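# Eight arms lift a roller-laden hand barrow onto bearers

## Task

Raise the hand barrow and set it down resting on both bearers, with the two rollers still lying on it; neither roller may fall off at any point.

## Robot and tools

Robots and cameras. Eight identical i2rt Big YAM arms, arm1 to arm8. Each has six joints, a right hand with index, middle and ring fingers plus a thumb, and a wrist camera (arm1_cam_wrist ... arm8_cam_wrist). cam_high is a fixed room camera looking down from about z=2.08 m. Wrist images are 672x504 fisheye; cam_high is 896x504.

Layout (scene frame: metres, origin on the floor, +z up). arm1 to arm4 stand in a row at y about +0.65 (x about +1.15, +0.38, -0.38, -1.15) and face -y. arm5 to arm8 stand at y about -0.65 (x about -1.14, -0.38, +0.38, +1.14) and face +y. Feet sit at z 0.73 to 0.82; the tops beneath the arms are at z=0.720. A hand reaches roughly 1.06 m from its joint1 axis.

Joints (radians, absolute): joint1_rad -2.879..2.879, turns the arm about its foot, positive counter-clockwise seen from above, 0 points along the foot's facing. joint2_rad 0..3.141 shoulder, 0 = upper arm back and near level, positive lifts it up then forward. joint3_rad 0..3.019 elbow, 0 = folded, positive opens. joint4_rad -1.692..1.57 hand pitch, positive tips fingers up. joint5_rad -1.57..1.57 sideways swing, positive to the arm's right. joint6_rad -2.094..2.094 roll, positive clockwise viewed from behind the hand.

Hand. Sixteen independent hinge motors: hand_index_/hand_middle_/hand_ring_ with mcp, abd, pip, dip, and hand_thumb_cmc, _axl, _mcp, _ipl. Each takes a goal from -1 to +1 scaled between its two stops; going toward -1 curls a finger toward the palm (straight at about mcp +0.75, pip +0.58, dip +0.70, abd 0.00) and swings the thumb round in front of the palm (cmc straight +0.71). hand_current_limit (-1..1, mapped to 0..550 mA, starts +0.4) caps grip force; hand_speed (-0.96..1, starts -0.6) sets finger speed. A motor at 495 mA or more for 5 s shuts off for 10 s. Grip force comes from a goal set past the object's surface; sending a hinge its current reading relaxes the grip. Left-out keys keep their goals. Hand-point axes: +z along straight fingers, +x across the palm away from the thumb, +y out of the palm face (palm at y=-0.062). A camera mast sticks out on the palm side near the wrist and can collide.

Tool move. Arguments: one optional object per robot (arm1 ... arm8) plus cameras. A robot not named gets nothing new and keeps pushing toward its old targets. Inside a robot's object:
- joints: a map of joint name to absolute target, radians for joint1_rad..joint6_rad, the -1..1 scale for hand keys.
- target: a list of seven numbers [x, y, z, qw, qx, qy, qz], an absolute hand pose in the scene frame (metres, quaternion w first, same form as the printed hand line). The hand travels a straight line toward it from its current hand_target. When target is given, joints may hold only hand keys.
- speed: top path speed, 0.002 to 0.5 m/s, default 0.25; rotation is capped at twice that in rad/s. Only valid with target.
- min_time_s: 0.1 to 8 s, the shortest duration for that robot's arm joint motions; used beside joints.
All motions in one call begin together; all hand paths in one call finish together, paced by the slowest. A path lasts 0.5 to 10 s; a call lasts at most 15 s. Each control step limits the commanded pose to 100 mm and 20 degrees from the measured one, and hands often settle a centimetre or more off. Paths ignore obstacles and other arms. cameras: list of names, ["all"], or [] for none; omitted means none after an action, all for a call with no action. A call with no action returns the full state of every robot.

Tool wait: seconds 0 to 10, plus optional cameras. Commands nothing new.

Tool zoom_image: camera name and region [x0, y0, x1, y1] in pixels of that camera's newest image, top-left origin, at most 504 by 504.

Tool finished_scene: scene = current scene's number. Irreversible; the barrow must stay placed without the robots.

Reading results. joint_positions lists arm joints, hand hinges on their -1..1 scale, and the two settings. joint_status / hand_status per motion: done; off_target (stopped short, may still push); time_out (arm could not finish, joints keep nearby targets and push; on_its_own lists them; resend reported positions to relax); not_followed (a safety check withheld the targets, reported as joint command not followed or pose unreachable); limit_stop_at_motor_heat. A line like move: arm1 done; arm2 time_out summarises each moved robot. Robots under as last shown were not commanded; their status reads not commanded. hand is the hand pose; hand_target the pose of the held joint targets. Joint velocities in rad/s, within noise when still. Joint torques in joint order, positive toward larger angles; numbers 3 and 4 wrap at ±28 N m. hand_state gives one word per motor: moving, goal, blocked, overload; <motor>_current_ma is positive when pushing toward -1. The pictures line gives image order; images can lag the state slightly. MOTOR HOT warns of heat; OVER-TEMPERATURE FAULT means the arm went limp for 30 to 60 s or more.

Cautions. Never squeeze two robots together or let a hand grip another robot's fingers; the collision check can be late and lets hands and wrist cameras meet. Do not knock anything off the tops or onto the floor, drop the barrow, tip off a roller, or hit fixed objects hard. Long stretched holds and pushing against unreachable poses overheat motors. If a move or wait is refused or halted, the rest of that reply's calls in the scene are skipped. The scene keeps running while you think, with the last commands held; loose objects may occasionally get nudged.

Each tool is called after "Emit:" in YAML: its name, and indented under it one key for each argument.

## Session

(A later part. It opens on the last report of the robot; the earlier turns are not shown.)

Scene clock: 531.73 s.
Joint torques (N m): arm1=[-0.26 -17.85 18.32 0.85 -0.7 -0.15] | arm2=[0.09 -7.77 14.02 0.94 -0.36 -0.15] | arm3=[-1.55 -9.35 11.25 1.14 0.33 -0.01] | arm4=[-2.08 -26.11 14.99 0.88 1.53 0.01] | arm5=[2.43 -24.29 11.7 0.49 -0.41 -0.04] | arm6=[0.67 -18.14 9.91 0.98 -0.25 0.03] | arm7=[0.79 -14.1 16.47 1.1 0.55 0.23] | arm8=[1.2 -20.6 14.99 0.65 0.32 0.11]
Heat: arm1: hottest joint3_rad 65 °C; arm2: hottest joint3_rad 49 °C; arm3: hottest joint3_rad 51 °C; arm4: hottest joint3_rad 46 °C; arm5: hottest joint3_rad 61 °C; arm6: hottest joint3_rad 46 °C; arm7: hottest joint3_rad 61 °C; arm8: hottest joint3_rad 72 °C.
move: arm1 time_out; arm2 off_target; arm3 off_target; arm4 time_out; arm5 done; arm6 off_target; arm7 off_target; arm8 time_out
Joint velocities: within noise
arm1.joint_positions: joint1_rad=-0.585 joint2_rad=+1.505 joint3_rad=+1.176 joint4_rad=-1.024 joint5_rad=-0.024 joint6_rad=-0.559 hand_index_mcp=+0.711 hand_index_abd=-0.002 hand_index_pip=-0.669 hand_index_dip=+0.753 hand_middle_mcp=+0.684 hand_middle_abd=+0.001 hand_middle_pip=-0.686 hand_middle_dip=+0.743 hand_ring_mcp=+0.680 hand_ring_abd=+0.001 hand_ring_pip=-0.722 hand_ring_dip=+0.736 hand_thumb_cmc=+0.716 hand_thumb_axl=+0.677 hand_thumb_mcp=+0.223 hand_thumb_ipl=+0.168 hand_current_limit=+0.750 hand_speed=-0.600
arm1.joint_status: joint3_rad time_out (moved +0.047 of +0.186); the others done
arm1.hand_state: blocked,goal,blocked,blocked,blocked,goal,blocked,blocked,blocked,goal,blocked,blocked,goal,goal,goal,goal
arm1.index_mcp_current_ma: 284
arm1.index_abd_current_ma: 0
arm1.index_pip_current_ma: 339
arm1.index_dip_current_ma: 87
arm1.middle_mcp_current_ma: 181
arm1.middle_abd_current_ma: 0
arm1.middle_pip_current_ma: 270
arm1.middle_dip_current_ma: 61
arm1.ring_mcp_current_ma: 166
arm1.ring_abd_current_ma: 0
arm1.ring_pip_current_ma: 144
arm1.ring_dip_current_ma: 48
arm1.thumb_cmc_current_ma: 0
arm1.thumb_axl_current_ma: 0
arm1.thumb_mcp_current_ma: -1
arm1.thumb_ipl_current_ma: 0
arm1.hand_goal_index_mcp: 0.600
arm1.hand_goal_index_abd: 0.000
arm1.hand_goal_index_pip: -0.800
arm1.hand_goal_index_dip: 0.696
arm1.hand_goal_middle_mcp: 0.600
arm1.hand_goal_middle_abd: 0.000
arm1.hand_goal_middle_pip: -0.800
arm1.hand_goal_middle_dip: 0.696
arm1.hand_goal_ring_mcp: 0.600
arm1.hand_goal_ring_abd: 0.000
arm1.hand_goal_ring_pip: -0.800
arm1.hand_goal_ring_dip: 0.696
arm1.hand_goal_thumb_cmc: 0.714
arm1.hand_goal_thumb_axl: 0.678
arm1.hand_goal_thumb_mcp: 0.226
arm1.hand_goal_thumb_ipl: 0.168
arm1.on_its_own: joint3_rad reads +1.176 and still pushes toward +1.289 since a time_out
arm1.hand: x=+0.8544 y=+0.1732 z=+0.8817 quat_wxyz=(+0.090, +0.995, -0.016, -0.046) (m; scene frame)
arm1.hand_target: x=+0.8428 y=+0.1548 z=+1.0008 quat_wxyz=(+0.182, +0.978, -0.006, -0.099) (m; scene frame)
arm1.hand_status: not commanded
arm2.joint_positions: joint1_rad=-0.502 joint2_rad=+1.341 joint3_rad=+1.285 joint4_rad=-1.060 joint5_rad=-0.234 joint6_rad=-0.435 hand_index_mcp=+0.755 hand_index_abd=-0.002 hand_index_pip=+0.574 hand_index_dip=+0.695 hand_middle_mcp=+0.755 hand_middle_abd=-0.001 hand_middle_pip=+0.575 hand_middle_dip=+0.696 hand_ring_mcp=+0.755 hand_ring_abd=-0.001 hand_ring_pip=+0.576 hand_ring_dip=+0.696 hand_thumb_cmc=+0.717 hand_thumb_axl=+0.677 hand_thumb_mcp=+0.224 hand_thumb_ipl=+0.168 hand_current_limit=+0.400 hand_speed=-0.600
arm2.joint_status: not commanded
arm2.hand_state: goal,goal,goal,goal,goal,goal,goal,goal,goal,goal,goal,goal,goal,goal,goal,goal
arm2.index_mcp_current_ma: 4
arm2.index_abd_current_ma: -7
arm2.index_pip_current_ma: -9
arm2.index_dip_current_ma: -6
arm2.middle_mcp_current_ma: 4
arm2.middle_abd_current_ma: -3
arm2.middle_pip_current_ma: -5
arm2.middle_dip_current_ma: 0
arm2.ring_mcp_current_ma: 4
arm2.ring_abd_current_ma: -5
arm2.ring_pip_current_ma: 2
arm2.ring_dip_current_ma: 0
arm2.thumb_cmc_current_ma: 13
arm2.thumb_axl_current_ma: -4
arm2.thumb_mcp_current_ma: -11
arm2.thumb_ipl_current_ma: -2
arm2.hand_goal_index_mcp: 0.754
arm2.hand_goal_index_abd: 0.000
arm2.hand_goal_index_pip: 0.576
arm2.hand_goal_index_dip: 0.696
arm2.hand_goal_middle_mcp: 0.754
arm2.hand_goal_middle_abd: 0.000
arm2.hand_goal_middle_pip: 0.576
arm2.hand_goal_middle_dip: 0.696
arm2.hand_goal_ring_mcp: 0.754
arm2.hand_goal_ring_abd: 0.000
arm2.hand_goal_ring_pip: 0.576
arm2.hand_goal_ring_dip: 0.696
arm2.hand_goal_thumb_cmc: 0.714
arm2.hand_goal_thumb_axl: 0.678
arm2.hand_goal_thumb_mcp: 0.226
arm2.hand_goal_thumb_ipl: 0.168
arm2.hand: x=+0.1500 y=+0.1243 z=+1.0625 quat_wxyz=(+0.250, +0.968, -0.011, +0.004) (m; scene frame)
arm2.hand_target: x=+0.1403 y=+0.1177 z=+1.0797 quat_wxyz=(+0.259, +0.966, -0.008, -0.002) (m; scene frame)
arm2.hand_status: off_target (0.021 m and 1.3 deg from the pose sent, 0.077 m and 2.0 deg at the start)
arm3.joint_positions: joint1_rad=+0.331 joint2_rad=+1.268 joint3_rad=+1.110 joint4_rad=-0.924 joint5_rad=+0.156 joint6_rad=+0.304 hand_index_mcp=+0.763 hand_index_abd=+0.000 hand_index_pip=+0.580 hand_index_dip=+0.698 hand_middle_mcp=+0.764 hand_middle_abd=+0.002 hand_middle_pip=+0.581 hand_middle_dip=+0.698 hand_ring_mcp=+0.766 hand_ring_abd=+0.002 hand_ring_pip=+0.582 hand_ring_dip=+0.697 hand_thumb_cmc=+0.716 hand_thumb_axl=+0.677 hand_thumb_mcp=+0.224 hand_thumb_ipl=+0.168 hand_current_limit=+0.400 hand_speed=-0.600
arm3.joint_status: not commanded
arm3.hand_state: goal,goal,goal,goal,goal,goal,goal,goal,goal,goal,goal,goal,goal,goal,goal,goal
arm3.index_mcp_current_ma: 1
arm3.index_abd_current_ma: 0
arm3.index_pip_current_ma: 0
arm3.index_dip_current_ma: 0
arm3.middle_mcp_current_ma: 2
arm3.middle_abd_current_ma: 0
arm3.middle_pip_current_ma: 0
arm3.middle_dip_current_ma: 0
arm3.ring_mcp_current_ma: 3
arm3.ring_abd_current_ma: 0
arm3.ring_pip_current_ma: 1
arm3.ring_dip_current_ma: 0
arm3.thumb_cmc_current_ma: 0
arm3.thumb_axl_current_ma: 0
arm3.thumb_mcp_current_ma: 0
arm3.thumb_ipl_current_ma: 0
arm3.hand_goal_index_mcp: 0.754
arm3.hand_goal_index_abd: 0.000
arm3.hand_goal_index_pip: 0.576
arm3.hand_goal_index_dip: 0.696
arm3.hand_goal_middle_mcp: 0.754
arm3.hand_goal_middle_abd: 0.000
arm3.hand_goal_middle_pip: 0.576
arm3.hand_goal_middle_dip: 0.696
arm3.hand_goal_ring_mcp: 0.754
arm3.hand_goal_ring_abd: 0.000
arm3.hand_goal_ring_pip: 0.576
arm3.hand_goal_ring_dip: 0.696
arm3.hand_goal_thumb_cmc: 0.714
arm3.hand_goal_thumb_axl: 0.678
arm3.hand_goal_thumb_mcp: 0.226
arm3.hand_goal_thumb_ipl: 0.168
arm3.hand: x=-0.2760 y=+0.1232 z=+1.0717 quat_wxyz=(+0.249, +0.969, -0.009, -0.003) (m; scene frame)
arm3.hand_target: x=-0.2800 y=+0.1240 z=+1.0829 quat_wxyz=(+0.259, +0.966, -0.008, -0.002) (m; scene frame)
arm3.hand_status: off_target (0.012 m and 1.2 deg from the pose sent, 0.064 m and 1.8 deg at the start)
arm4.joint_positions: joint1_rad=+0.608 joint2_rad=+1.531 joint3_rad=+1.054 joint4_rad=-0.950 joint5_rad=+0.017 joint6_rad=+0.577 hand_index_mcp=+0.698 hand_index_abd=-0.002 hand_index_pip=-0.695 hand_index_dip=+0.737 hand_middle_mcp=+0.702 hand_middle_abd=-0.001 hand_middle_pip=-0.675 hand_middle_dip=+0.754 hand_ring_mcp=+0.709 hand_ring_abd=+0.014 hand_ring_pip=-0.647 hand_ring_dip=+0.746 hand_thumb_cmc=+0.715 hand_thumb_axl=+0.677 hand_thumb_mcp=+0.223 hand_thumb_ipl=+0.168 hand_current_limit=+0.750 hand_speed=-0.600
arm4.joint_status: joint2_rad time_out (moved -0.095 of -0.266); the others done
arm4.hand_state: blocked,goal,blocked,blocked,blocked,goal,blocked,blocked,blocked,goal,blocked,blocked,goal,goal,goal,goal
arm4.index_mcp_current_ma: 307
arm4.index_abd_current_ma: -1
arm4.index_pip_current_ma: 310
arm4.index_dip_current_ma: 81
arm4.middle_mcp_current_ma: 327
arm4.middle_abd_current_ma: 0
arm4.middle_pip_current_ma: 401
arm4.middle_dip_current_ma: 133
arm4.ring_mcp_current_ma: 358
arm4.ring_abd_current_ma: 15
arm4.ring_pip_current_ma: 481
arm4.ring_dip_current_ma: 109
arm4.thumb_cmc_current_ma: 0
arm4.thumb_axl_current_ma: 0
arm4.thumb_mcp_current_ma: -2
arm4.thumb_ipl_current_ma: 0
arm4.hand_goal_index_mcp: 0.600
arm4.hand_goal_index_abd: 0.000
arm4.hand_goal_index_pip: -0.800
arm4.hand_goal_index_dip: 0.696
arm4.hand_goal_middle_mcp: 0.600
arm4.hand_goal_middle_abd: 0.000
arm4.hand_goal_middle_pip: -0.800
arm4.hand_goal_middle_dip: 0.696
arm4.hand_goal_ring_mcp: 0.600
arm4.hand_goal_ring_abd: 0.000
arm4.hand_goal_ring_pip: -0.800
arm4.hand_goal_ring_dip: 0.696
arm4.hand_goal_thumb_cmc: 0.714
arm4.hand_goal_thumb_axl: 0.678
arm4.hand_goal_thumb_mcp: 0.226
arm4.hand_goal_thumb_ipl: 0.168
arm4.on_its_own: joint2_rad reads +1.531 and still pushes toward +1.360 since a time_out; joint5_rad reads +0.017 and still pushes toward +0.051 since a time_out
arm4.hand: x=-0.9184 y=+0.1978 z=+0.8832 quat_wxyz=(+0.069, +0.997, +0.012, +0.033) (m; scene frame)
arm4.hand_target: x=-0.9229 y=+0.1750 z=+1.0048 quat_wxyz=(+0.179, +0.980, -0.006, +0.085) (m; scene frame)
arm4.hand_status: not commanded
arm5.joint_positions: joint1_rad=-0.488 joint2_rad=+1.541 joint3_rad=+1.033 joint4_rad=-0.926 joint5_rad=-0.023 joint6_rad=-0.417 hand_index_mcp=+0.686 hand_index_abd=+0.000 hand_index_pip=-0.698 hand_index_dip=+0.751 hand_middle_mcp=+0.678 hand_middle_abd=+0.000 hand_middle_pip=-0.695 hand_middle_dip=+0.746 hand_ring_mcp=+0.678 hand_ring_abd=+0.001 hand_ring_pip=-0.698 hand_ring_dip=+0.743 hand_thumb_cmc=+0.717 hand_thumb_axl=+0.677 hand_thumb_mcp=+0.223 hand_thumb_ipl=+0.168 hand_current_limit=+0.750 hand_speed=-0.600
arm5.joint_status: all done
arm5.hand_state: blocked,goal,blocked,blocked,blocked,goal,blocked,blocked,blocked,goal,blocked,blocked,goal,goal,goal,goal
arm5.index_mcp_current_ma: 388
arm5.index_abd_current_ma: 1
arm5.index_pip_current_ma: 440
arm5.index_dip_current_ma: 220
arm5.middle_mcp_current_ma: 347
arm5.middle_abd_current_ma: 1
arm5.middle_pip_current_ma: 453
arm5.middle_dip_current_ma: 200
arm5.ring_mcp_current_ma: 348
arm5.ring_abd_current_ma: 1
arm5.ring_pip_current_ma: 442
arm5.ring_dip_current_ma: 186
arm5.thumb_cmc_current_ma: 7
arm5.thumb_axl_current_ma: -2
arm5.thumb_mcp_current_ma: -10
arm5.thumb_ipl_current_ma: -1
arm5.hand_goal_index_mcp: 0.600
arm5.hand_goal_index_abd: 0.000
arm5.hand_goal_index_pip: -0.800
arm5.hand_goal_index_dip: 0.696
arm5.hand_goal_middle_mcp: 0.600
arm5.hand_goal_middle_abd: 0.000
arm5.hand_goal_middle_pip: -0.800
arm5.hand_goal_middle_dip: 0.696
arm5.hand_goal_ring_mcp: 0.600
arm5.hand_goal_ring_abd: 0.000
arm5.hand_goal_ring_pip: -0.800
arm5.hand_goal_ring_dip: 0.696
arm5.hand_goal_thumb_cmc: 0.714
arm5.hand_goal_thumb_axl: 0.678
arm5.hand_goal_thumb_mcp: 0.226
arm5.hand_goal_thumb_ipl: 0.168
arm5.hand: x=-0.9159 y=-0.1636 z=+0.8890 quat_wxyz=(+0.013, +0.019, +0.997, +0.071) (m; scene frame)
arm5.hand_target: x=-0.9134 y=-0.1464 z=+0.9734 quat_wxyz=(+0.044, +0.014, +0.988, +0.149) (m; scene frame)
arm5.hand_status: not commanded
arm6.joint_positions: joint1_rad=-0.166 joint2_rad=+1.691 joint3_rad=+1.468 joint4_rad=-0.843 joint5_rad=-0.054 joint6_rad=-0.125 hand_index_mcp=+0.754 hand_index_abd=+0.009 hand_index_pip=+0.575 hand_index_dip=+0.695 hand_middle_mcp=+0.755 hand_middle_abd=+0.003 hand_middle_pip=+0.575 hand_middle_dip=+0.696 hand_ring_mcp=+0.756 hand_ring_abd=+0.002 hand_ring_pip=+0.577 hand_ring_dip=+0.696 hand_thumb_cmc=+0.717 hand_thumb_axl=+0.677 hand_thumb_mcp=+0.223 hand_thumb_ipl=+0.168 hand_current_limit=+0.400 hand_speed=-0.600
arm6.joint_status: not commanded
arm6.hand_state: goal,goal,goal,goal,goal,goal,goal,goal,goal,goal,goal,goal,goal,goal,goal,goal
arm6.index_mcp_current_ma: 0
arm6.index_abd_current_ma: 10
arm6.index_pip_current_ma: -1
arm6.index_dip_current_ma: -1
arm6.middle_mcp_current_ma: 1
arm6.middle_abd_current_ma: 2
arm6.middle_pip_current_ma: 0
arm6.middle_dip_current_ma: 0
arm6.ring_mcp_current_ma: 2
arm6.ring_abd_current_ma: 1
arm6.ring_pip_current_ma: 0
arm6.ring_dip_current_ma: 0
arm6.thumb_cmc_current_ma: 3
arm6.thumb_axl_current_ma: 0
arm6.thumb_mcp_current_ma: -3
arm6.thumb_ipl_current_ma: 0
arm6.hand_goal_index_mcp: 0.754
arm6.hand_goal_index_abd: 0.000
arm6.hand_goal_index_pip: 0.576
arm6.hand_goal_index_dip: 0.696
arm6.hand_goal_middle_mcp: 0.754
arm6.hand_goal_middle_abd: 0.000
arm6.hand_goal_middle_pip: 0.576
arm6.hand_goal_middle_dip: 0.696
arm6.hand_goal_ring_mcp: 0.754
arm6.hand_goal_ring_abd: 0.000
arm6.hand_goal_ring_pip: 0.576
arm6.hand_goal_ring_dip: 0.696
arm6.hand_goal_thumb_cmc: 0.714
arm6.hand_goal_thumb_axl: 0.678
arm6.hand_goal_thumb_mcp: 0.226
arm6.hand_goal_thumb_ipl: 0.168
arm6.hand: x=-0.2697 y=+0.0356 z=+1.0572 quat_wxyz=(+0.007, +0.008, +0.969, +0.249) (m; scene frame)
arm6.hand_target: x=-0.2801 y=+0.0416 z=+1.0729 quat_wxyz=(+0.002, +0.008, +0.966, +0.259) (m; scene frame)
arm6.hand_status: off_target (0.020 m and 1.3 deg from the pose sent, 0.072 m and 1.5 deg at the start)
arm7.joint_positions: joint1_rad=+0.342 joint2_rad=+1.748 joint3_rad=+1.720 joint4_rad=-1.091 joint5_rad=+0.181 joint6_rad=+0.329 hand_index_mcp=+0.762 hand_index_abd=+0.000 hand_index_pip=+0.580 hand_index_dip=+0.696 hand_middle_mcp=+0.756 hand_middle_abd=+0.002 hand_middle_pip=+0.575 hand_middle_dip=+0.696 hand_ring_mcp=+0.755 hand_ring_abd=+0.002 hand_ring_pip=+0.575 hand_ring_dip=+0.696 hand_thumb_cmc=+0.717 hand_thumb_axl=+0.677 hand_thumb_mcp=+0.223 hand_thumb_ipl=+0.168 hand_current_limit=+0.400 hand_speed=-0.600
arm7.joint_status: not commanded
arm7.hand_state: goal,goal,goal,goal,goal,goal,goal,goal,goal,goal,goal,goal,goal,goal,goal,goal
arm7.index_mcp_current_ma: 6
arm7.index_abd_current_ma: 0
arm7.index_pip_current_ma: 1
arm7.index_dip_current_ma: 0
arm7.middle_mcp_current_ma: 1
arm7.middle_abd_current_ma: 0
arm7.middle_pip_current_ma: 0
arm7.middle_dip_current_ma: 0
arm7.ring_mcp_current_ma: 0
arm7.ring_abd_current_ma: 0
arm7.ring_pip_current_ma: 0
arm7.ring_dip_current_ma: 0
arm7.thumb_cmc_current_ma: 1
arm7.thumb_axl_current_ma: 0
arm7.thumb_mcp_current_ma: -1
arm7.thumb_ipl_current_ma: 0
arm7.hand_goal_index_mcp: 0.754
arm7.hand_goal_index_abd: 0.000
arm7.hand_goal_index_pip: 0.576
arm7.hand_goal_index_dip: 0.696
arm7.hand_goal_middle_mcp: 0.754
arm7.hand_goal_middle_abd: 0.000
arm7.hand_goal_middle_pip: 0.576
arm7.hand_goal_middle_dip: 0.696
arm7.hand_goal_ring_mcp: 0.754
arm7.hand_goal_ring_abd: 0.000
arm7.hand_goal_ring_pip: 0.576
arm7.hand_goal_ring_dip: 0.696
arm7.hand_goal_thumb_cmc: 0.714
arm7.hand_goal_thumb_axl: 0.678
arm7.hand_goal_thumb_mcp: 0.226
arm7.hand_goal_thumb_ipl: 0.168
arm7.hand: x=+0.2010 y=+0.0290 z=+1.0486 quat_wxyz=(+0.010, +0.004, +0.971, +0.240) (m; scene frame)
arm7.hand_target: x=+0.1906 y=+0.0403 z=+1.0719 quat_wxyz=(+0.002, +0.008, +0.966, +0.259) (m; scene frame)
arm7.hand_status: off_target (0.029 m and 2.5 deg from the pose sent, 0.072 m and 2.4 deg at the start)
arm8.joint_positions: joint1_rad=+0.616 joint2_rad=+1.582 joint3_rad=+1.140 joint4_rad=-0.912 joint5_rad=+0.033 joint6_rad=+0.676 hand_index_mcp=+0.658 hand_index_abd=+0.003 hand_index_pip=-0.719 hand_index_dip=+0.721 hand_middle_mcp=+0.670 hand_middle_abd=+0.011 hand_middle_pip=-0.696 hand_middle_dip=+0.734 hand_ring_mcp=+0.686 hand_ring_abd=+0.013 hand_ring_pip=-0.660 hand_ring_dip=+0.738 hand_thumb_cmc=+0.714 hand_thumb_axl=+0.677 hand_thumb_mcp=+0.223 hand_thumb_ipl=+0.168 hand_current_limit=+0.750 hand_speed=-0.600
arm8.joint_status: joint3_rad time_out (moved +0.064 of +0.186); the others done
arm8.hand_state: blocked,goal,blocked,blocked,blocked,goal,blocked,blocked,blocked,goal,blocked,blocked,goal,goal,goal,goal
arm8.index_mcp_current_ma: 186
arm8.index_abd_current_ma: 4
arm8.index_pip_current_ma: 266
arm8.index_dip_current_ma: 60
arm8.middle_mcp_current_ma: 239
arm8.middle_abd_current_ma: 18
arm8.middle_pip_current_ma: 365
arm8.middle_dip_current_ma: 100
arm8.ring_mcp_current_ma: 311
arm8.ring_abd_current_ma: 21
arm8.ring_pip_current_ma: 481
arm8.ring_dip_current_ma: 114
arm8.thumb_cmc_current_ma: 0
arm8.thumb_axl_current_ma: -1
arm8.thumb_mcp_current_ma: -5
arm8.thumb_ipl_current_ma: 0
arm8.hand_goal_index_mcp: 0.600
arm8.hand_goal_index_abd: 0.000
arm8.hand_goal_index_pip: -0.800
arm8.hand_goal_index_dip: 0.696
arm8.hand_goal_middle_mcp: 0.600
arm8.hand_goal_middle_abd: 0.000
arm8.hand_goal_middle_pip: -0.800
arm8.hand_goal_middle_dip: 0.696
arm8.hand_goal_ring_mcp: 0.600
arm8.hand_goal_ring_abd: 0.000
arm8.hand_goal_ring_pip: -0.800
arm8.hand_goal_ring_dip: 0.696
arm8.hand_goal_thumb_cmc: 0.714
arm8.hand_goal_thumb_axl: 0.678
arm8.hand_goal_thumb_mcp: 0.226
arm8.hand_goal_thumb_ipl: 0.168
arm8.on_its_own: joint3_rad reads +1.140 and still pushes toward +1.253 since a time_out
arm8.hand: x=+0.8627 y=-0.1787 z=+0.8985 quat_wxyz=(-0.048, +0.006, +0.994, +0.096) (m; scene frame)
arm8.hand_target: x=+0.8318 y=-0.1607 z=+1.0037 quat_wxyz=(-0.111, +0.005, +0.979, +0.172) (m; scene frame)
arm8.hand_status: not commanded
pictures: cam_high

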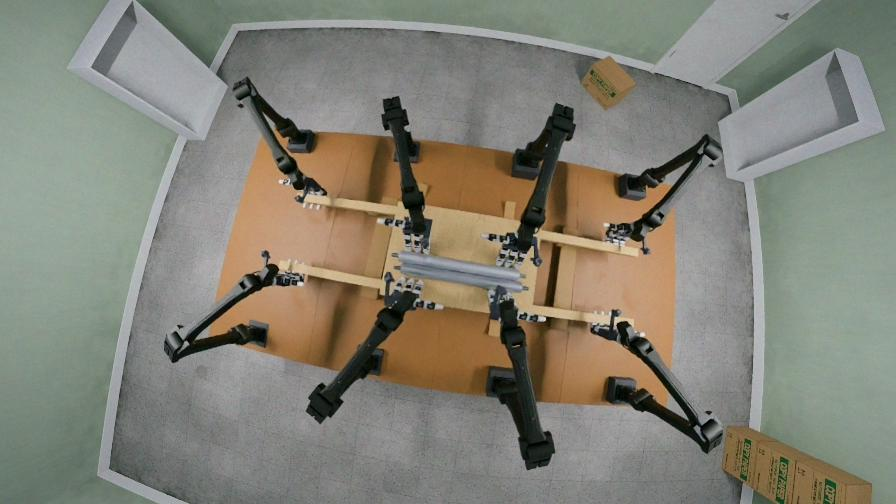

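Emit:
move:
  arm1: {"joints":{"joint1_rad":-0.688,"joint2_rad":1.48,"joint3_rad":1.385,"joint4_rad":-1.035,"joint6_rad":-0.676},"min_time_s":3.3}
  arm8: {"joints":{"joint1_rad":0.737,"joint2_rad":1.565,"joint3_rad":1.345,"joint4_rad":-0.93,"joint6_rad":0.792},"min_time_s":3.3}
  arm4: {"joints":{"joint1_rad":0.465,"joint2_rad":1.315,"joint3_rad":1.045,"joint4_rad":-0.94,"joint6_rad":0.462},"min_time_s":3.3}
  arm5: {"joints":{"joint1_rad":-0.36,"joint2_rad":1.373,"joint3_rad":1.005,"joint4_rad":-0.91,"joint6_rad":-0.297},"min_time_s":3.3}
  arm2: {"target":[0.075,0.117,1.08,0.2588,0.9659,-0.0077,-0.0021],"speed":0.024}
  arm3: {"target":[-0.345,0.124,1.083,0.2588,0.9659,-0.0077,-0.0021],"speed":0.024}
  arm6: {"target":[-0.345,0.040,1.073,0.0021,0.0077,0.9659,0.2588],"speed":0.024}
  arm7: {"target":[0.125,0.042,1.072,0.0021,0.0077,0.9659,0.2588],"speed":0.024}
  cameras: ["cam_high"]

Emit:
zoom_image:
  camera: "cam_high"
  region: [350, 180, 650, 360]

Scene clock: 596.53 s.
Joint torques (N m): arm1=[-1.38 -18.9 18.13 0.59 -0.63 -0.18] | arm2=[-0.21 -9.52 13.87 0.83 -0.41 -0.19] | arm3=[-1.55 -8.88 11.3 1.63 0.08 -0.01] | arm4=[-2.73 -24.06 14.49 1.1 1.63 0.17] | arm5=[2.43 -22.18 11.33 0.49 -0.4 -0.05] | arm6=[0.32 -19.72 8.2 1.28 0.05 0.02] | arm7=[0.56 -15.09 16.46 1.06 0.62 0.22] | arm8=[2.02 -22.07 14.94 0.39 0.21 0.08]
Heat: arm1: hottest joint3_rad 66 °C; arm2: hottest joint3_rad 50 °C; arm3: hottest joint3_rad 47 °C; arm4: hottest joint3_rad 46 °C; arm5: hottest joint3_rad 58 °C; arm6: hottest joint3_rad 45 °C; arm7: hottest joint3_rad 64 °C; arm8: hottest joint3_rad 70 °C.
move: arm1 time_out; arm2 off_target; arm3 off_target; arm4 time_out; arm5 done; arm6 off_target; arm7 off_target; arm8 time_out
Joint velocities: within noise
arm1.joint_positions: joint1_rad=-0.672 joint2_rad=+1.591 joint3_rad=+1.251 joint4_rad=-1.024 joint5_rad=-0.026 joint6_rad=-0.649 hand_index_mcp=+0.714 hand_index_abd=-0.002 hand_index_pip=-0.669 hand_index_dip=+0.753 hand_middle_mcp=+0.684 hand_middle_abd=+0.001 hand_middle_pip=-0.684 hand_middle_dip=+0.747 hand_ring_mcp=+0.680 hand_ring_abd=+0.001 hand_ring_pip=-0.722 hand_ring_dip=+0.736 hand_thumb_cmc=+0.716 hand_thumb_axl=+0.677 hand_thumb_mcp=+0.223 hand_thumb_ipl=+0.168 hand_current_limit=+0.750 hand_speed=-0.600
arm1.joint_status: joint3_rad time_out (moved +0.075 of +0.209); the others done
arm1.hand_state: blocked,goal,blocked,blocked,blocked,goal,blocked,blocked,blocked,goal,blocked,blocked,goal,goal,goal,goal
arm1.index_mcp_current_ma: 297
arm1.index_abd_current_ma: 0
arm1.index_pip_current_ma: 339
arm1.index_dip_current_ma: 87
arm1.middle_mcp_current_ma: 181
arm1.middle_abd_current_ma: 0
arm1.middle_pip_current_ma: 276
arm1.middle_dip_current_ma: 72
arm1.ring_mcp_current_ma: 166
arm1.ring_abd_current_ma: 0
arm1.ring_pip_current_ma: 144
arm1.ring_dip_current_ma: 48
arm1.thumb_cmc_current_ma: 0
arm1.thumb_axl_current_ma: 0
arm1.thumb_mcp_current_ma: -1
arm1.thumb_ipl_current_ma: 0
arm1.hand_goal_index_mcp: 0.600
arm1.hand_goal_index_abd: 0.000
arm1.hand_goal_index_pip: -0.800
arm1.hand_goal_index_dip: 0.696
arm1.hand_goal_middle_mcp: 0.600
arm1.hand_goal_middle_abd: 0.000
arm1.hand_goal_middle_pip: -0.800
arm1.hand_goal_middle_dip: 0.696
arm1.hand_goal_ring_mcp: 0.600
arm1.hand_goal_ring_abd: 0.000
arm1.hand_goal_ring_pip: -0.800
arm1.hand_goal_ring_dip: 0.696
arm1.hand_goal_thumb_cmc: 0.714
arm1.hand_goal_thumb_axl: 0.678
arm1.hand_goal_thumb_mcp: 0.226
arm1.hand_goal_thumb_ipl: 0.168
arm1.on_its_own: joint3_rad reads +1.251 and still pushes toward +1.364 since a time_out
arm1.hand: x=+0.8033 y=+0.1752 z=+0.8704 quat_wxyz=(+0.082, +0.995, -0.015, -0.050) (m; scene frame)
arm1.hand_target: x=+0.7852 y=+0.1602 z=+0.9920 quat_wxyz=(+0.167, +0.980, -0.006, -0.112) (m; scene frame)
arm1.hand_status: not commanded
arm2.joint_positions: joint1_rad=-0.625 joint2_rad=+1.438 joint3_rad=+1.388 joint4_rad=-1.096 joint5_rad=-0.289 joint6_rad=-0.549 hand_index_mcp=+0.755 hand_index_abd=-0.002 hand_index_pip=+0.574 hand_index_dip=+0.695 hand_middle_mcp=+0.755 hand_middle_abd=-0.001 hand_middle_pip=+0.575 hand_middle_dip=+0.696 hand_ring_mcp=+0.755 hand_ring_abd=-0.001 hand_ring_pip=+0.576 hand_ring_dip=+0.696 hand_thumb_cmc=+0.717 hand_thumb_axl=+0.677 hand_thumb_mcp=+0.224 hand_thumb_ipl=+0.168 hand_current_limit=+0.400 hand_speed=-0.600
arm2.joint_status: not commanded
arm2.hand_state: goal,goal,goal,goal,goal,goal,goal,goal,goal,goal,goal,goal,goal,goal,goal,goal
arm2.index_mcp_current_ma: 5
arm2.index_abd_current_ma: -7
arm2.index_pip_current_ma: -9
arm2.index_dip_current_ma: -6
arm2.middle_mcp_current_ma: 5
arm2.middle_abd_current_ma: -3
arm2.middle_pip_current_ma: -5
arm2.middle_dip_current_ma: 0
arm2.ring_mcp_current_ma: 5
arm2.ring_abd_current_ma: -5
arm2.ring_pip_current_ma: 2
arm2.ring_dip_current_ma: 0
arm2.thumb_cmc_current_ma: 13
arm2.thumb_axl_current_ma: -4
arm2.thumb_mcp_current_ma: -11
arm2.thumb_ipl_current_ma: -2
arm2.hand_goal_index_mcp: 0.754
arm2.hand_goal_index_abd: 0.000
arm2.hand_goal_index_pip: 0.576
arm2.hand_goal_index_dip: 0.696
arm2.hand_goal_middle_mcp: 0.754
arm2.hand_goal_middle_abd: 0.000
arm2.hand_goal_middle_pip: 0.576
arm2.hand_goal_middle_dip: 0.696
arm2.hand_goal_ring_mcp: 0.754
arm2.hand_goal_ring_abd: 0.000
arm2.hand_goal_ring_pip: 0.576
arm2.hand_goal_ring_dip: 0.696
arm2.hand_goal_thumb_cmc: 0.714
arm2.hand_goal_thumb_axl: 0.678
arm2.hand_goal_thumb_mcp: 0.226
arm2.hand_goal_thumb_ipl: 0.168
arm2.hand: x=+0.0862 y=+0.1231 z=+1.0636 quat_wxyz=(+0.251, +0.968, -0.011, +0.005) (m; scene frame)
arm2.hand_target: x=+0.0755 y=+0.1177 z=+1.0797 quat_wxyz=(+0.259, +0.966, -0.008, -0.002) (m; scene frame)
arm2.hand_status: off_target (0.021 m and 1.3 deg from the pose sent, 0.077 m and 1.3 deg at the start)
arm3.joint_positions: joint1_rad=+0.162 joint2_rad=+1.227 joint3_rad=+1.071 joint4_rad=-0.924 joint5_rad=+0.075 joint6_rad=+0.155 hand_index_mcp=+0.763 hand_index_abd=+0.000 hand_index_pip=+0.580 hand_index_dip=+0.698 hand_middle_mcp=+0.763 hand_middle_abd=+0.001 hand_middle_pip=+0.581 hand_middle_dip=+0.698 hand_ring_mcp=+0.766 hand_ring_abd=+0.002 hand_ring_pip=+0.582 hand_ring_dip=+0.697 hand_thumb_cmc=+0.716 hand_thumb_axl=+0.677 hand_thumb_mcp=+0.224 hand_thumb_ipl=+0.168 hand_current_limit=+0.400 hand_speed=-0.600
arm3.joint_status: not commanded
arm3.hand_state: goal,goal,goal,goal,goal,goal,goal,goal,goal,goal,goal,goal,goal,goal,goal,goal
arm3.index_mcp_current_ma: 1
arm3.index_abd_current_ma: 0
arm3.index_pip_current_ma: 0
arm3.index_dip_current_ma: 0
arm3.middle_mcp_current_ma: 1
arm3.middle_abd_current_ma: 0
arm3.middle_pip_current_ma: 0
arm3.middle_dip_current_ma: 0
arm3.ring_mcp_current_ma: 3
arm3.ring_abd_current_ma: 0
arm3.ring_pip_current_ma: 1
arm3.ring_dip_current_ma: 0
arm3.thumb_cmc_current_ma: 0
arm3.thumb_axl_current_ma: 0
arm3.thumb_mcp_current_ma: 0
arm3.thumb_ipl_current_ma: 0
arm3.hand_goal_index_mcp: 0.754
arm3.hand_goal_index_abd: 0.000
arm3.hand_goal_index_pip: 0.576
arm3.hand_goal_index_dip: 0.696
arm3.hand_goal_middle_mcp: 0.754
arm3.hand_goal_middle_abd: 0.000
arm3.hand_goal_middle_pip: 0.576
arm3.hand_goal_middle_dip: 0.696
arm3.hand_goal_ring_mcp: 0.754
arm3.hand_goal_ring_abd: 0.000
arm3.hand_goal_ring_pip: 0.576
arm3.hand_goal_ring_dip: 0.696
arm3.hand_goal_thumb_cmc: 0.714
arm3.hand_goal_thumb_axl: 0.678
arm3.hand_goal_thumb_mcp: 0.226
arm3.hand_goal_thumb_ipl: 0.168
arm3.hand: x=-0.3422 y=+0.1249 z=+1.0687 quat_wxyz=(+0.242, +0.970, -0.009, -0.004) (m; scene frame)
arm3.hand_target: x=-0.3449 y=+0.1242 z=+1.0829 quat_wxyz=(+0.259, +0.966, -0.008, -0.002) (m; scene frame)
arm3.hand_status: off_target (0.015 m and 2.1 deg from the pose sent, 0.070 m and 1.2 deg at the start)
arm4.joint_positions: joint1_rad=+0.493 joint2_rad=+1.471 joint3_rad=+0.979 joint4_rad=-0.946 joint5_rad=+0.014 joint6_rad=+0.439 hand_index_mcp=+0.702 hand_index_abd=-0.002 hand_index_pip=-0.691 hand_index_dip=+0.738 hand_middle_mcp=+0.704 hand_middle_abd=-0.001 hand_middle_pip=-0.674 hand_middle_dip=+0.754 hand_ring_mcp=+0.709 hand_ring_abd=+0.012 hand_ring_pip=-0.647 hand_ring_dip=+0.746 hand_thumb_cmc=+0.715 hand_thumb_axl=+0.677 hand_thumb_mcp=+0.223 hand_thumb_ipl=+0.168 hand_current_limit=+0.750 hand_speed=-0.600
arm4.joint_status: joint2_rad time_out (moved -0.060 of -0.216); the others done
arm4.hand_state: blocked,goal,blocked,blocked,blocked,goal,blocked,blocked,blocked,goal,blocked,blocked,goal,goal,goal,goal
arm4.index_mcp_current_ma: 325
arm4.index_abd_current_ma: -1
arm4.index_pip_current_ma: 327
arm4.index_dip_current_ma: 85
arm4.middle_mcp_current_ma: 333
arm4.middle_abd_current_ma: 0
arm4.middle_pip_current_ma: 405
arm4.middle_dip_current_ma: 134
arm4.ring_mcp_current_ma: 358
arm4.ring_abd_current_ma: 12
arm4.ring_pip_current_ma: 481
arm4.ring_dip_current_ma: 110
arm4.thumb_cmc_current_ma: 0
arm4.thumb_axl_current_ma: 0
arm4.thumb_mcp_current_ma: -2
arm4.thumb_ipl_current_ma: 0
arm4.hand_goal_index_mcp: 0.600
arm4.hand_goal_index_abd: 0.000
arm4.hand_goal_index_pip: -0.800
arm4.hand_goal_index_dip: 0.696
arm4.hand_goal_middle_mcp: 0.600
arm4.hand_goal_middle_abd: 0.000
arm4.hand_goal_middle_pip: -0.800
arm4.hand_goal_middle_dip: 0.696
arm4.hand_goal_ring_mcp: 0.600
arm4.hand_goal_ring_abd: 0.000
arm4.hand_goal_ring_pip: -0.800
arm4.hand_goal_ring_dip: 0.696
arm4.hand_goal_thumb_cmc: 0.714
arm4.hand_goal_thumb_axl: 0.678
arm4.hand_goal_thumb_mcp: 0.226
arm4.hand_goal_thumb_ipl: 0.168
arm4.on_its_own: joint2_rad reads +1.471 and still pushes toward +1.315 since a time_out; joint5_rad reads +0.014 and still pushes toward +0.051 since a time_out
arm4.hand: x=-0.9738 y=+0.1963 z=+0.8802 quat_wxyz=(+0.067, +0.997, +0.023, +0.023) (m; scene frame)
arm4.hand_target: x=-0.9848 y=+0.1710 z=+0.9896 quat_wxyz=(+0.177, +0.983, -0.007, +0.058) (m; scene frame)
arm4.hand_status: not commanded
arm5.joint_positions: joint1_rad=-0.371 joint2_rad=+1.484 joint3_rad=+0.966 joint4_rad=-0.916 joint5_rad=-0.023 joint6_rad=-0.298 hand_index_mcp=+0.686 hand_index_abd=+0.000 hand_index_pip=-0.699 hand_index_dip=+0.751 hand_middle_mcp=+0.678 hand_middle_abd=+0.000 hand_middle_pip=-0.695 hand_middle_dip=+0.746 hand_ring_mcp=+0.678 hand_ring_abd=+0.001 hand_ring_pip=-0.698 hand_ring_dip=+0.743 hand_thumb_cmc=+0.717 hand_thumb_axl=+0.677 hand_thumb_mcp=+0.223 hand_thumb_ipl=+0.168 hand_current_limit=+0.750 hand_speed=-0.600
arm5.joint_status: all done
arm5.hand_state: blocked,goal,blocked,blocked,blocked,goal,blocked,blocked,blocked,goal,blocked,blocked,goal,goal,goal,goal
arm5.index_mcp_current_ma: 387
arm5.index_abd_current_ma: 1
arm5.index_pip_current_ma: 433
arm5.index_dip_current_ma: 220
arm5.middle_mcp_current_ma: 347
arm5.middle_abd_current_ma: 1
arm5.middle_pip_current_ma: 453
arm5.middle_dip_current_ma: 200
arm5.ring_mcp_current_ma: 348
arm5.ring_abd_current_ma: 1
arm5.ring_pip_current_ma: 442
arm5.ring_dip_current_ma: 186
arm5.thumb_cmc_current_ma: 7
arm5.thumb_axl_current_ma: -2
arm5.thumb_mcp_current_ma: -10
arm5.thumb_ipl_current_ma: -1
arm5.hand_goal_index_mcp: 0.600
arm5.hand_goal_index_abd: 0.000
arm5.hand_goal_index_pip: -0.800
arm5.hand_goal_index_dip: 0.696
arm5.hand_goal_middle_mcp: 0.600
arm5.hand_goal_middle_abd: 0.000
arm5.hand_goal_middle_pip: -0.800
arm5.hand_goal_middle_dip: 0.696
arm5.hand_goal_ring_mcp: 0.600
arm5.hand_goal_ring_abd: 0.000
arm5.hand_goal_ring_pip: -0.800
arm5.hand_goal_ring_dip: 0.696
arm5.hand_goal_thumb_cmc: 0.714
arm5.hand_goal_thumb_axl: 0.678
arm5.hand_goal_thumb_mcp: 0.226
arm5.hand_goal_thumb_ipl: 0.168
arm5.hand: x=-0.9721 y=-0.1663 z=+0.8885 quat_wxyz=(+0.005, +0.020, +0.997, +0.072) (m; scene frame)
arm5.hand_target: x=-0.9724 y=-0.1488 z=+0.9637 quat_wxyz=(+0.025, +0.013, +0.989, +0.147) (m; scene frame)
arm5.hand_status: not commanded
arm6.joint_positions: joint1_rad=-0.043 joint2_rad=+1.691 joint3_rad=+1.468 joint4_rad=-0.843 joint5_rad=+0.000 joint6_rad=-0.021 hand_index_mcp=+0.757 hand_index_abd=+0.002 hand_index_pip=+0.576 hand_index_dip=+0.695 hand_middle_mcp=+0.757 hand_middle_abd=+0.002 hand_middle_pip=+0.576 hand_middle_dip=+0.696 hand_ring_mcp=+0.756 hand_ring_abd=+0.002 hand_ring_pip=+0.577 hand_ring_dip=+0.696 hand_thumb_cmc=+0.717 hand_thumb_axl=+0.677 hand_thumb_mcp=+0.223 hand_thumb_ipl=+0.168 hand_current_limit=+0.400 hand_speed=-0.600
arm6.joint_status: not commanded
arm6.hand_state: goal,goal,goal,goal,goal,goal,goal,goal,goal,goal,goal,goal,goal,goal,goal,goal
arm6.index_mcp_current_ma: 3
arm6.index_abd_current_ma: 1
arm6.index_pip_current_ma: 0
arm6.index_dip_current_ma: -1
arm6.middle_mcp_current_ma: 3
arm6.middle_abd_current_ma: 1
arm6.middle_pip_current_ma: 0
arm6.middle_dip_current_ma: 0
arm6.ring_mcp_current_ma: 2
arm6.ring_abd_current_ma: 1
arm6.ring_pip_current_ma: 0
arm6.ring_dip_current_ma: 0
arm6.thumb_cmc_current_ma: 3
arm6.thumb_axl_current_ma: 0
arm6.thumb_mcp_current_ma: -3
arm6.thumb_ipl_current_ma: 0
arm6.hand_goal_index_mcp: 0.754
arm6.hand_goal_index_abd: 0.000
arm6.hand_goal_index_pip: 0.576
arm6.hand_goal_index_dip: 0.696
arm6.hand_goal_middle_mcp: 0.754
arm6.hand_goal_middle_abd: 0.000
arm6.hand_goal_middle_pip: 0.576
arm6.hand_goal_middle_dip: 0.696
arm6.hand_goal_ring_mcp: 0.754
arm6.hand_goal_ring_abd: 0.000
arm6.hand_goal_ring_pip: 0.576
arm6.hand_goal_ring_dip: 0.696
arm6.hand_goal_thumb_cmc: 0.714
arm6.hand_goal_thumb_axl: 0.678
arm6.hand_goal_thumb_mcp: 0.226
arm6.hand_goal_thumb_ipl: 0.168
arm6.hand: x=-0.3379 y=+0.0418 z=+1.0569 quat_wxyz=(+0.004, +0.006, +0.969, +0.248) (m; scene frame)
arm6.hand_target: x=-0.3449 y=+0.0400 z=+1.0728 quat_wxyz=(+0.002, +0.008, +0.966, +0.259) (m; scene frame)
arm6.hand_status: off_target (0.018 m and 1.4 deg from the pose sent, 0.077 m and 1.3 deg at the start)
arm7.joint_positions: joint1_rad=+0.444 joint2_rad=+1.827 joint3_rad=+1.836 joint4_rad=-1.146 joint5_rad=+0.227 joint6_rad=+0.420 hand_index_mcp=+0.765 hand_index_abd=-0.002 hand_index_pip=+0.581 hand_index_dip=+0.697 hand_middle_mcp=+0.758 hand_middle_abd=+0.002 hand_middle_pip=+0.576 hand_middle_dip=+0.696 hand_ring_mcp=+0.755 hand_ring_abd=+0.002 hand_ring_pip=+0.575 hand_ring_dip=+0.696 hand_thumb_cmc=+0.717 hand_thumb_axl=+0.677 hand_thumb_mcp=+0.223 hand_thumb_ipl=+0.168 hand_current_limit=+0.400 hand_speed=-0.600
arm7.joint_status: not commanded
arm7.hand_state: goal,goal,goal,goal,goal,goal,goal,goal,goal,goal,goal,goal,goal,goal,goal,goal
arm7.index_mcp_current_ma: 8
arm7.index_abd_current_ma: 0
arm7.index_pip_current_ma: 3
arm7.index_dip_current_ma: 0
arm7.middle_mcp_current_ma: 2
arm7.middle_abd_current_ma: 0
arm7.middle_pip_current_ma: 0
arm7.middle_dip_current_ma: 0
arm7.ring_mcp_current_ma: 0
arm7.ring_abd_current_ma: 0
arm7.ring_pip_current_ma: 0
arm7.ring_dip_current_ma: 0
arm7.thumb_cmc_current_ma: 1
arm7.thumb_axl_current_ma: 0
arm7.thumb_mcp_current_ma: -1
arm7.thumb_ipl_current_ma: 0
arm7.hand_goal_index_mcp: 0.754
arm7.hand_goal_index_abd: 0.000
arm7.hand_goal_index_pip: 0.576
arm7.hand_goal_index_dip: 0.696
arm7.hand_goal_middle_mcp: 0.754
arm7.hand_goal_middle_abd: 0.000
arm7.hand_goal_middle_pip: 0.576
arm7.hand_goal_middle_dip: 0.696
arm7.hand_goal_ring_mcp: 0.754
arm7.hand_goal_ring_abd: 0.000
arm7.hand_goal_ring_pip: 0.576
arm7.hand_goal_ring_dip: 0.696
arm7.hand_goal_thumb_cmc: 0.714
arm7.hand_goal_thumb_axl: 0.678
arm7.hand_goal_thumb_mcp: 0.226
arm7.hand_goal_thumb_ipl: 0.168
arm7.hand: x=+0.1359 y=+0.0302 z=+1.0500 quat_wxyz=(+0.012, +0.002, +0.971, +0.240) (m; scene frame)
arm7.hand_target: x=+0.1255 y=+0.0403 z=+1.0718 quat_wxyz=(+0.002, +0.007, +0.966, +0.259) (m; scene frame)
arm7.hand_status: off_target (0.027 m and 2.5 deg from the pose sent, 0.081 m and 2.5 deg at the start)
arm8.joint_positions: joint1_rad=+0.704 joint2_rad=+1.665 joint3_rad=+1.227 joint4_rad=-0.915 joint5_rad=+0.036 joint6_rad=+0.775 hand_index_mcp=+0.656 hand_index_abd=+0.003 hand_index_pip=-0.719 hand_index_dip=+0.721 hand_middle_mcp=+0.670 hand_middle_abd=+0.009 hand_middle_pip=-0.696 hand_middle_dip=+0.736 hand_ring_mcp=+0.687 hand_ring_abd=+0.013 hand_ring_pip=-0.656 hand_ring_dip=+0.739 hand_thumb_cmc=+0.714 hand_thumb_axl=+0.677 hand_thumb_mcp=+0.223 hand_thumb_ipl=+0.168 hand_current_limit=+0.750 hand_speed=-0.600
arm8.joint_status: joint3_rad time_out (moved +0.087 of +0.205); the others done
arm8.hand_state: blocked,goal,blocked,blocked,blocked,goal,blocked,blocked,blocked,goal,blocked,blocked,goal,goal,goal,goal
arm8.index_mcp_current_ma: 180
arm8.index_abd_current_ma: 4
arm8.index_pip_current_ma: 264
arm8.index_dip_current_ma: 60
arm8.middle_mcp_current_ma: 239
arm8.middle_abd_current_ma: 14
arm8.middle_pip_current_ma: 365
arm8.middle_dip_current_ma: 109
arm8.ring_mcp_current_ma: 317
arm8.ring_abd_current_ma: 21
arm8.ring_pip_current_ma: 481
arm8.ring_dip_current_ma: 117
arm8.thumb_cmc_current_ma: 0
arm8.thumb_axl_current_ma: -1
arm8.thumb_mcp_current_ma: -5
arm8.thumb_ipl_current_ma: 0
arm8.hand_goal_index_mcp: 0.600
arm8.hand_goal_index_abd: 0.000
arm8.hand_goal_index_pip: -0.800
arm8.hand_goal_index_dip: 0.696
arm8.hand_goal_middle_mcp: 0.600
arm8.hand_goal_middle_abd: 0.000
arm8.hand_goal_middle_pip: -0.800
arm8.hand_goal_middle_dip: 0.696
arm8.hand_goal_ring_mcp: 0.600
arm8.hand_goal_ring_abd: 0.000
arm8.hand_goal_ring_pip: -0.800
arm8.hand_goal_ring_dip: 0.696
arm8.hand_goal_thumb_cmc: 0.714
arm8.hand_goal_thumb_axl: 0.678
arm8.hand_goal_thumb_mcp: 0.226
arm8.hand_goal_thumb_ipl: 0.168
arm8.on_its_own: joint3_rad reads +1.227 and still pushes toward +1.340 since a time_out
arm8.hand: x=+0.8088 y=-0.1834 z=+0.8907 quat_wxyz=(-0.056, +0.011, +0.994, +0.092) (m; scene frame)
arm8.hand_target: x=+0.7713 y=-0.1721 z=+0.9983 quat_wxyz=(-0.127, +0.004, +0.979, +0.159) (m; scene frame)
arm8.hand_status: not commanded
pictures: cam_high

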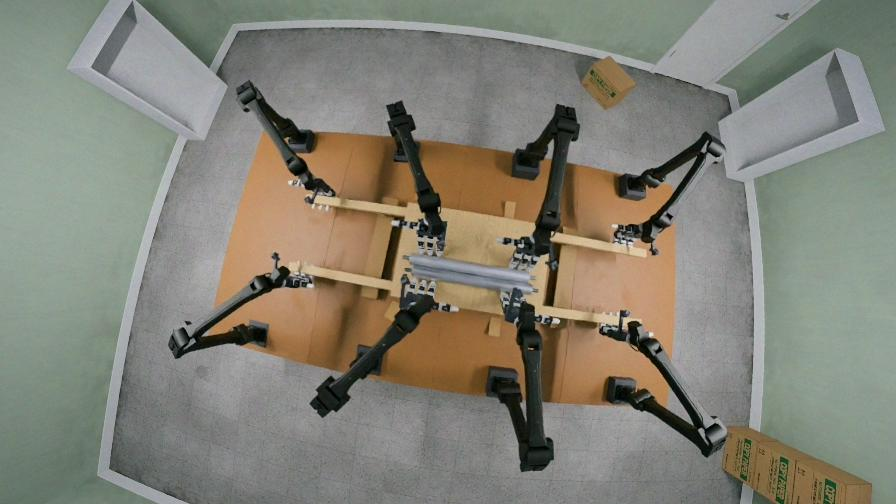

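Scaled by 1.680 from the camera's 896x504 image, which has a finer 1280x720 frame.

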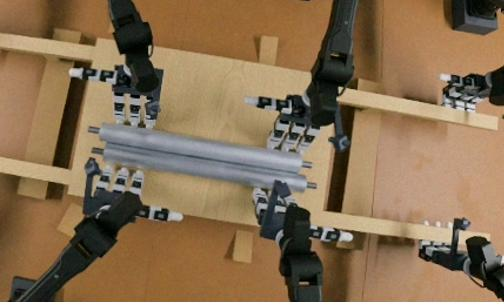

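Emit:
zoom_image:
  camera: "cam_high"
  region: [350, 180, 470, 310]

Emit:
zoom_image:
  camera: "cam_high"
  region: [530, 210, 670, 340]

Scaled by 3.877 from the camera's 896x504 image, which has a finer 1280x720 frame.

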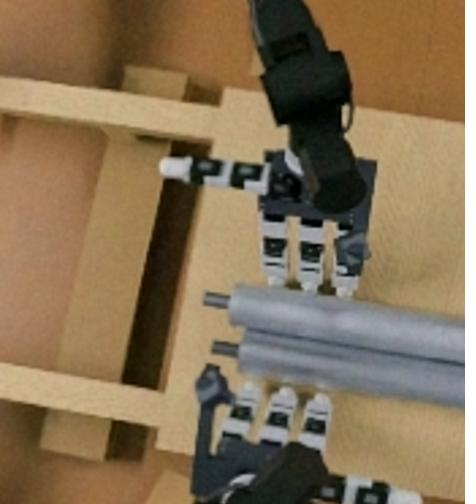

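Scaled by 3.600 from the camera's 896x504 image, which has a finer 1280x720 frame.

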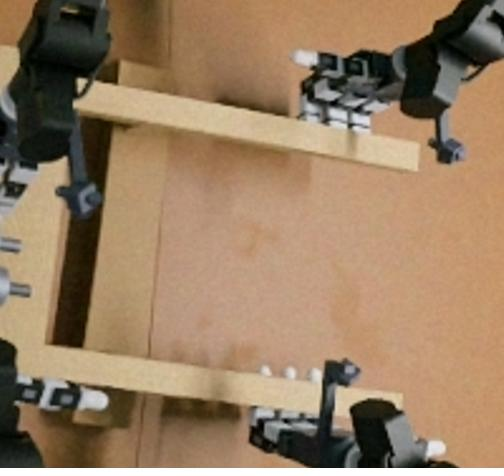

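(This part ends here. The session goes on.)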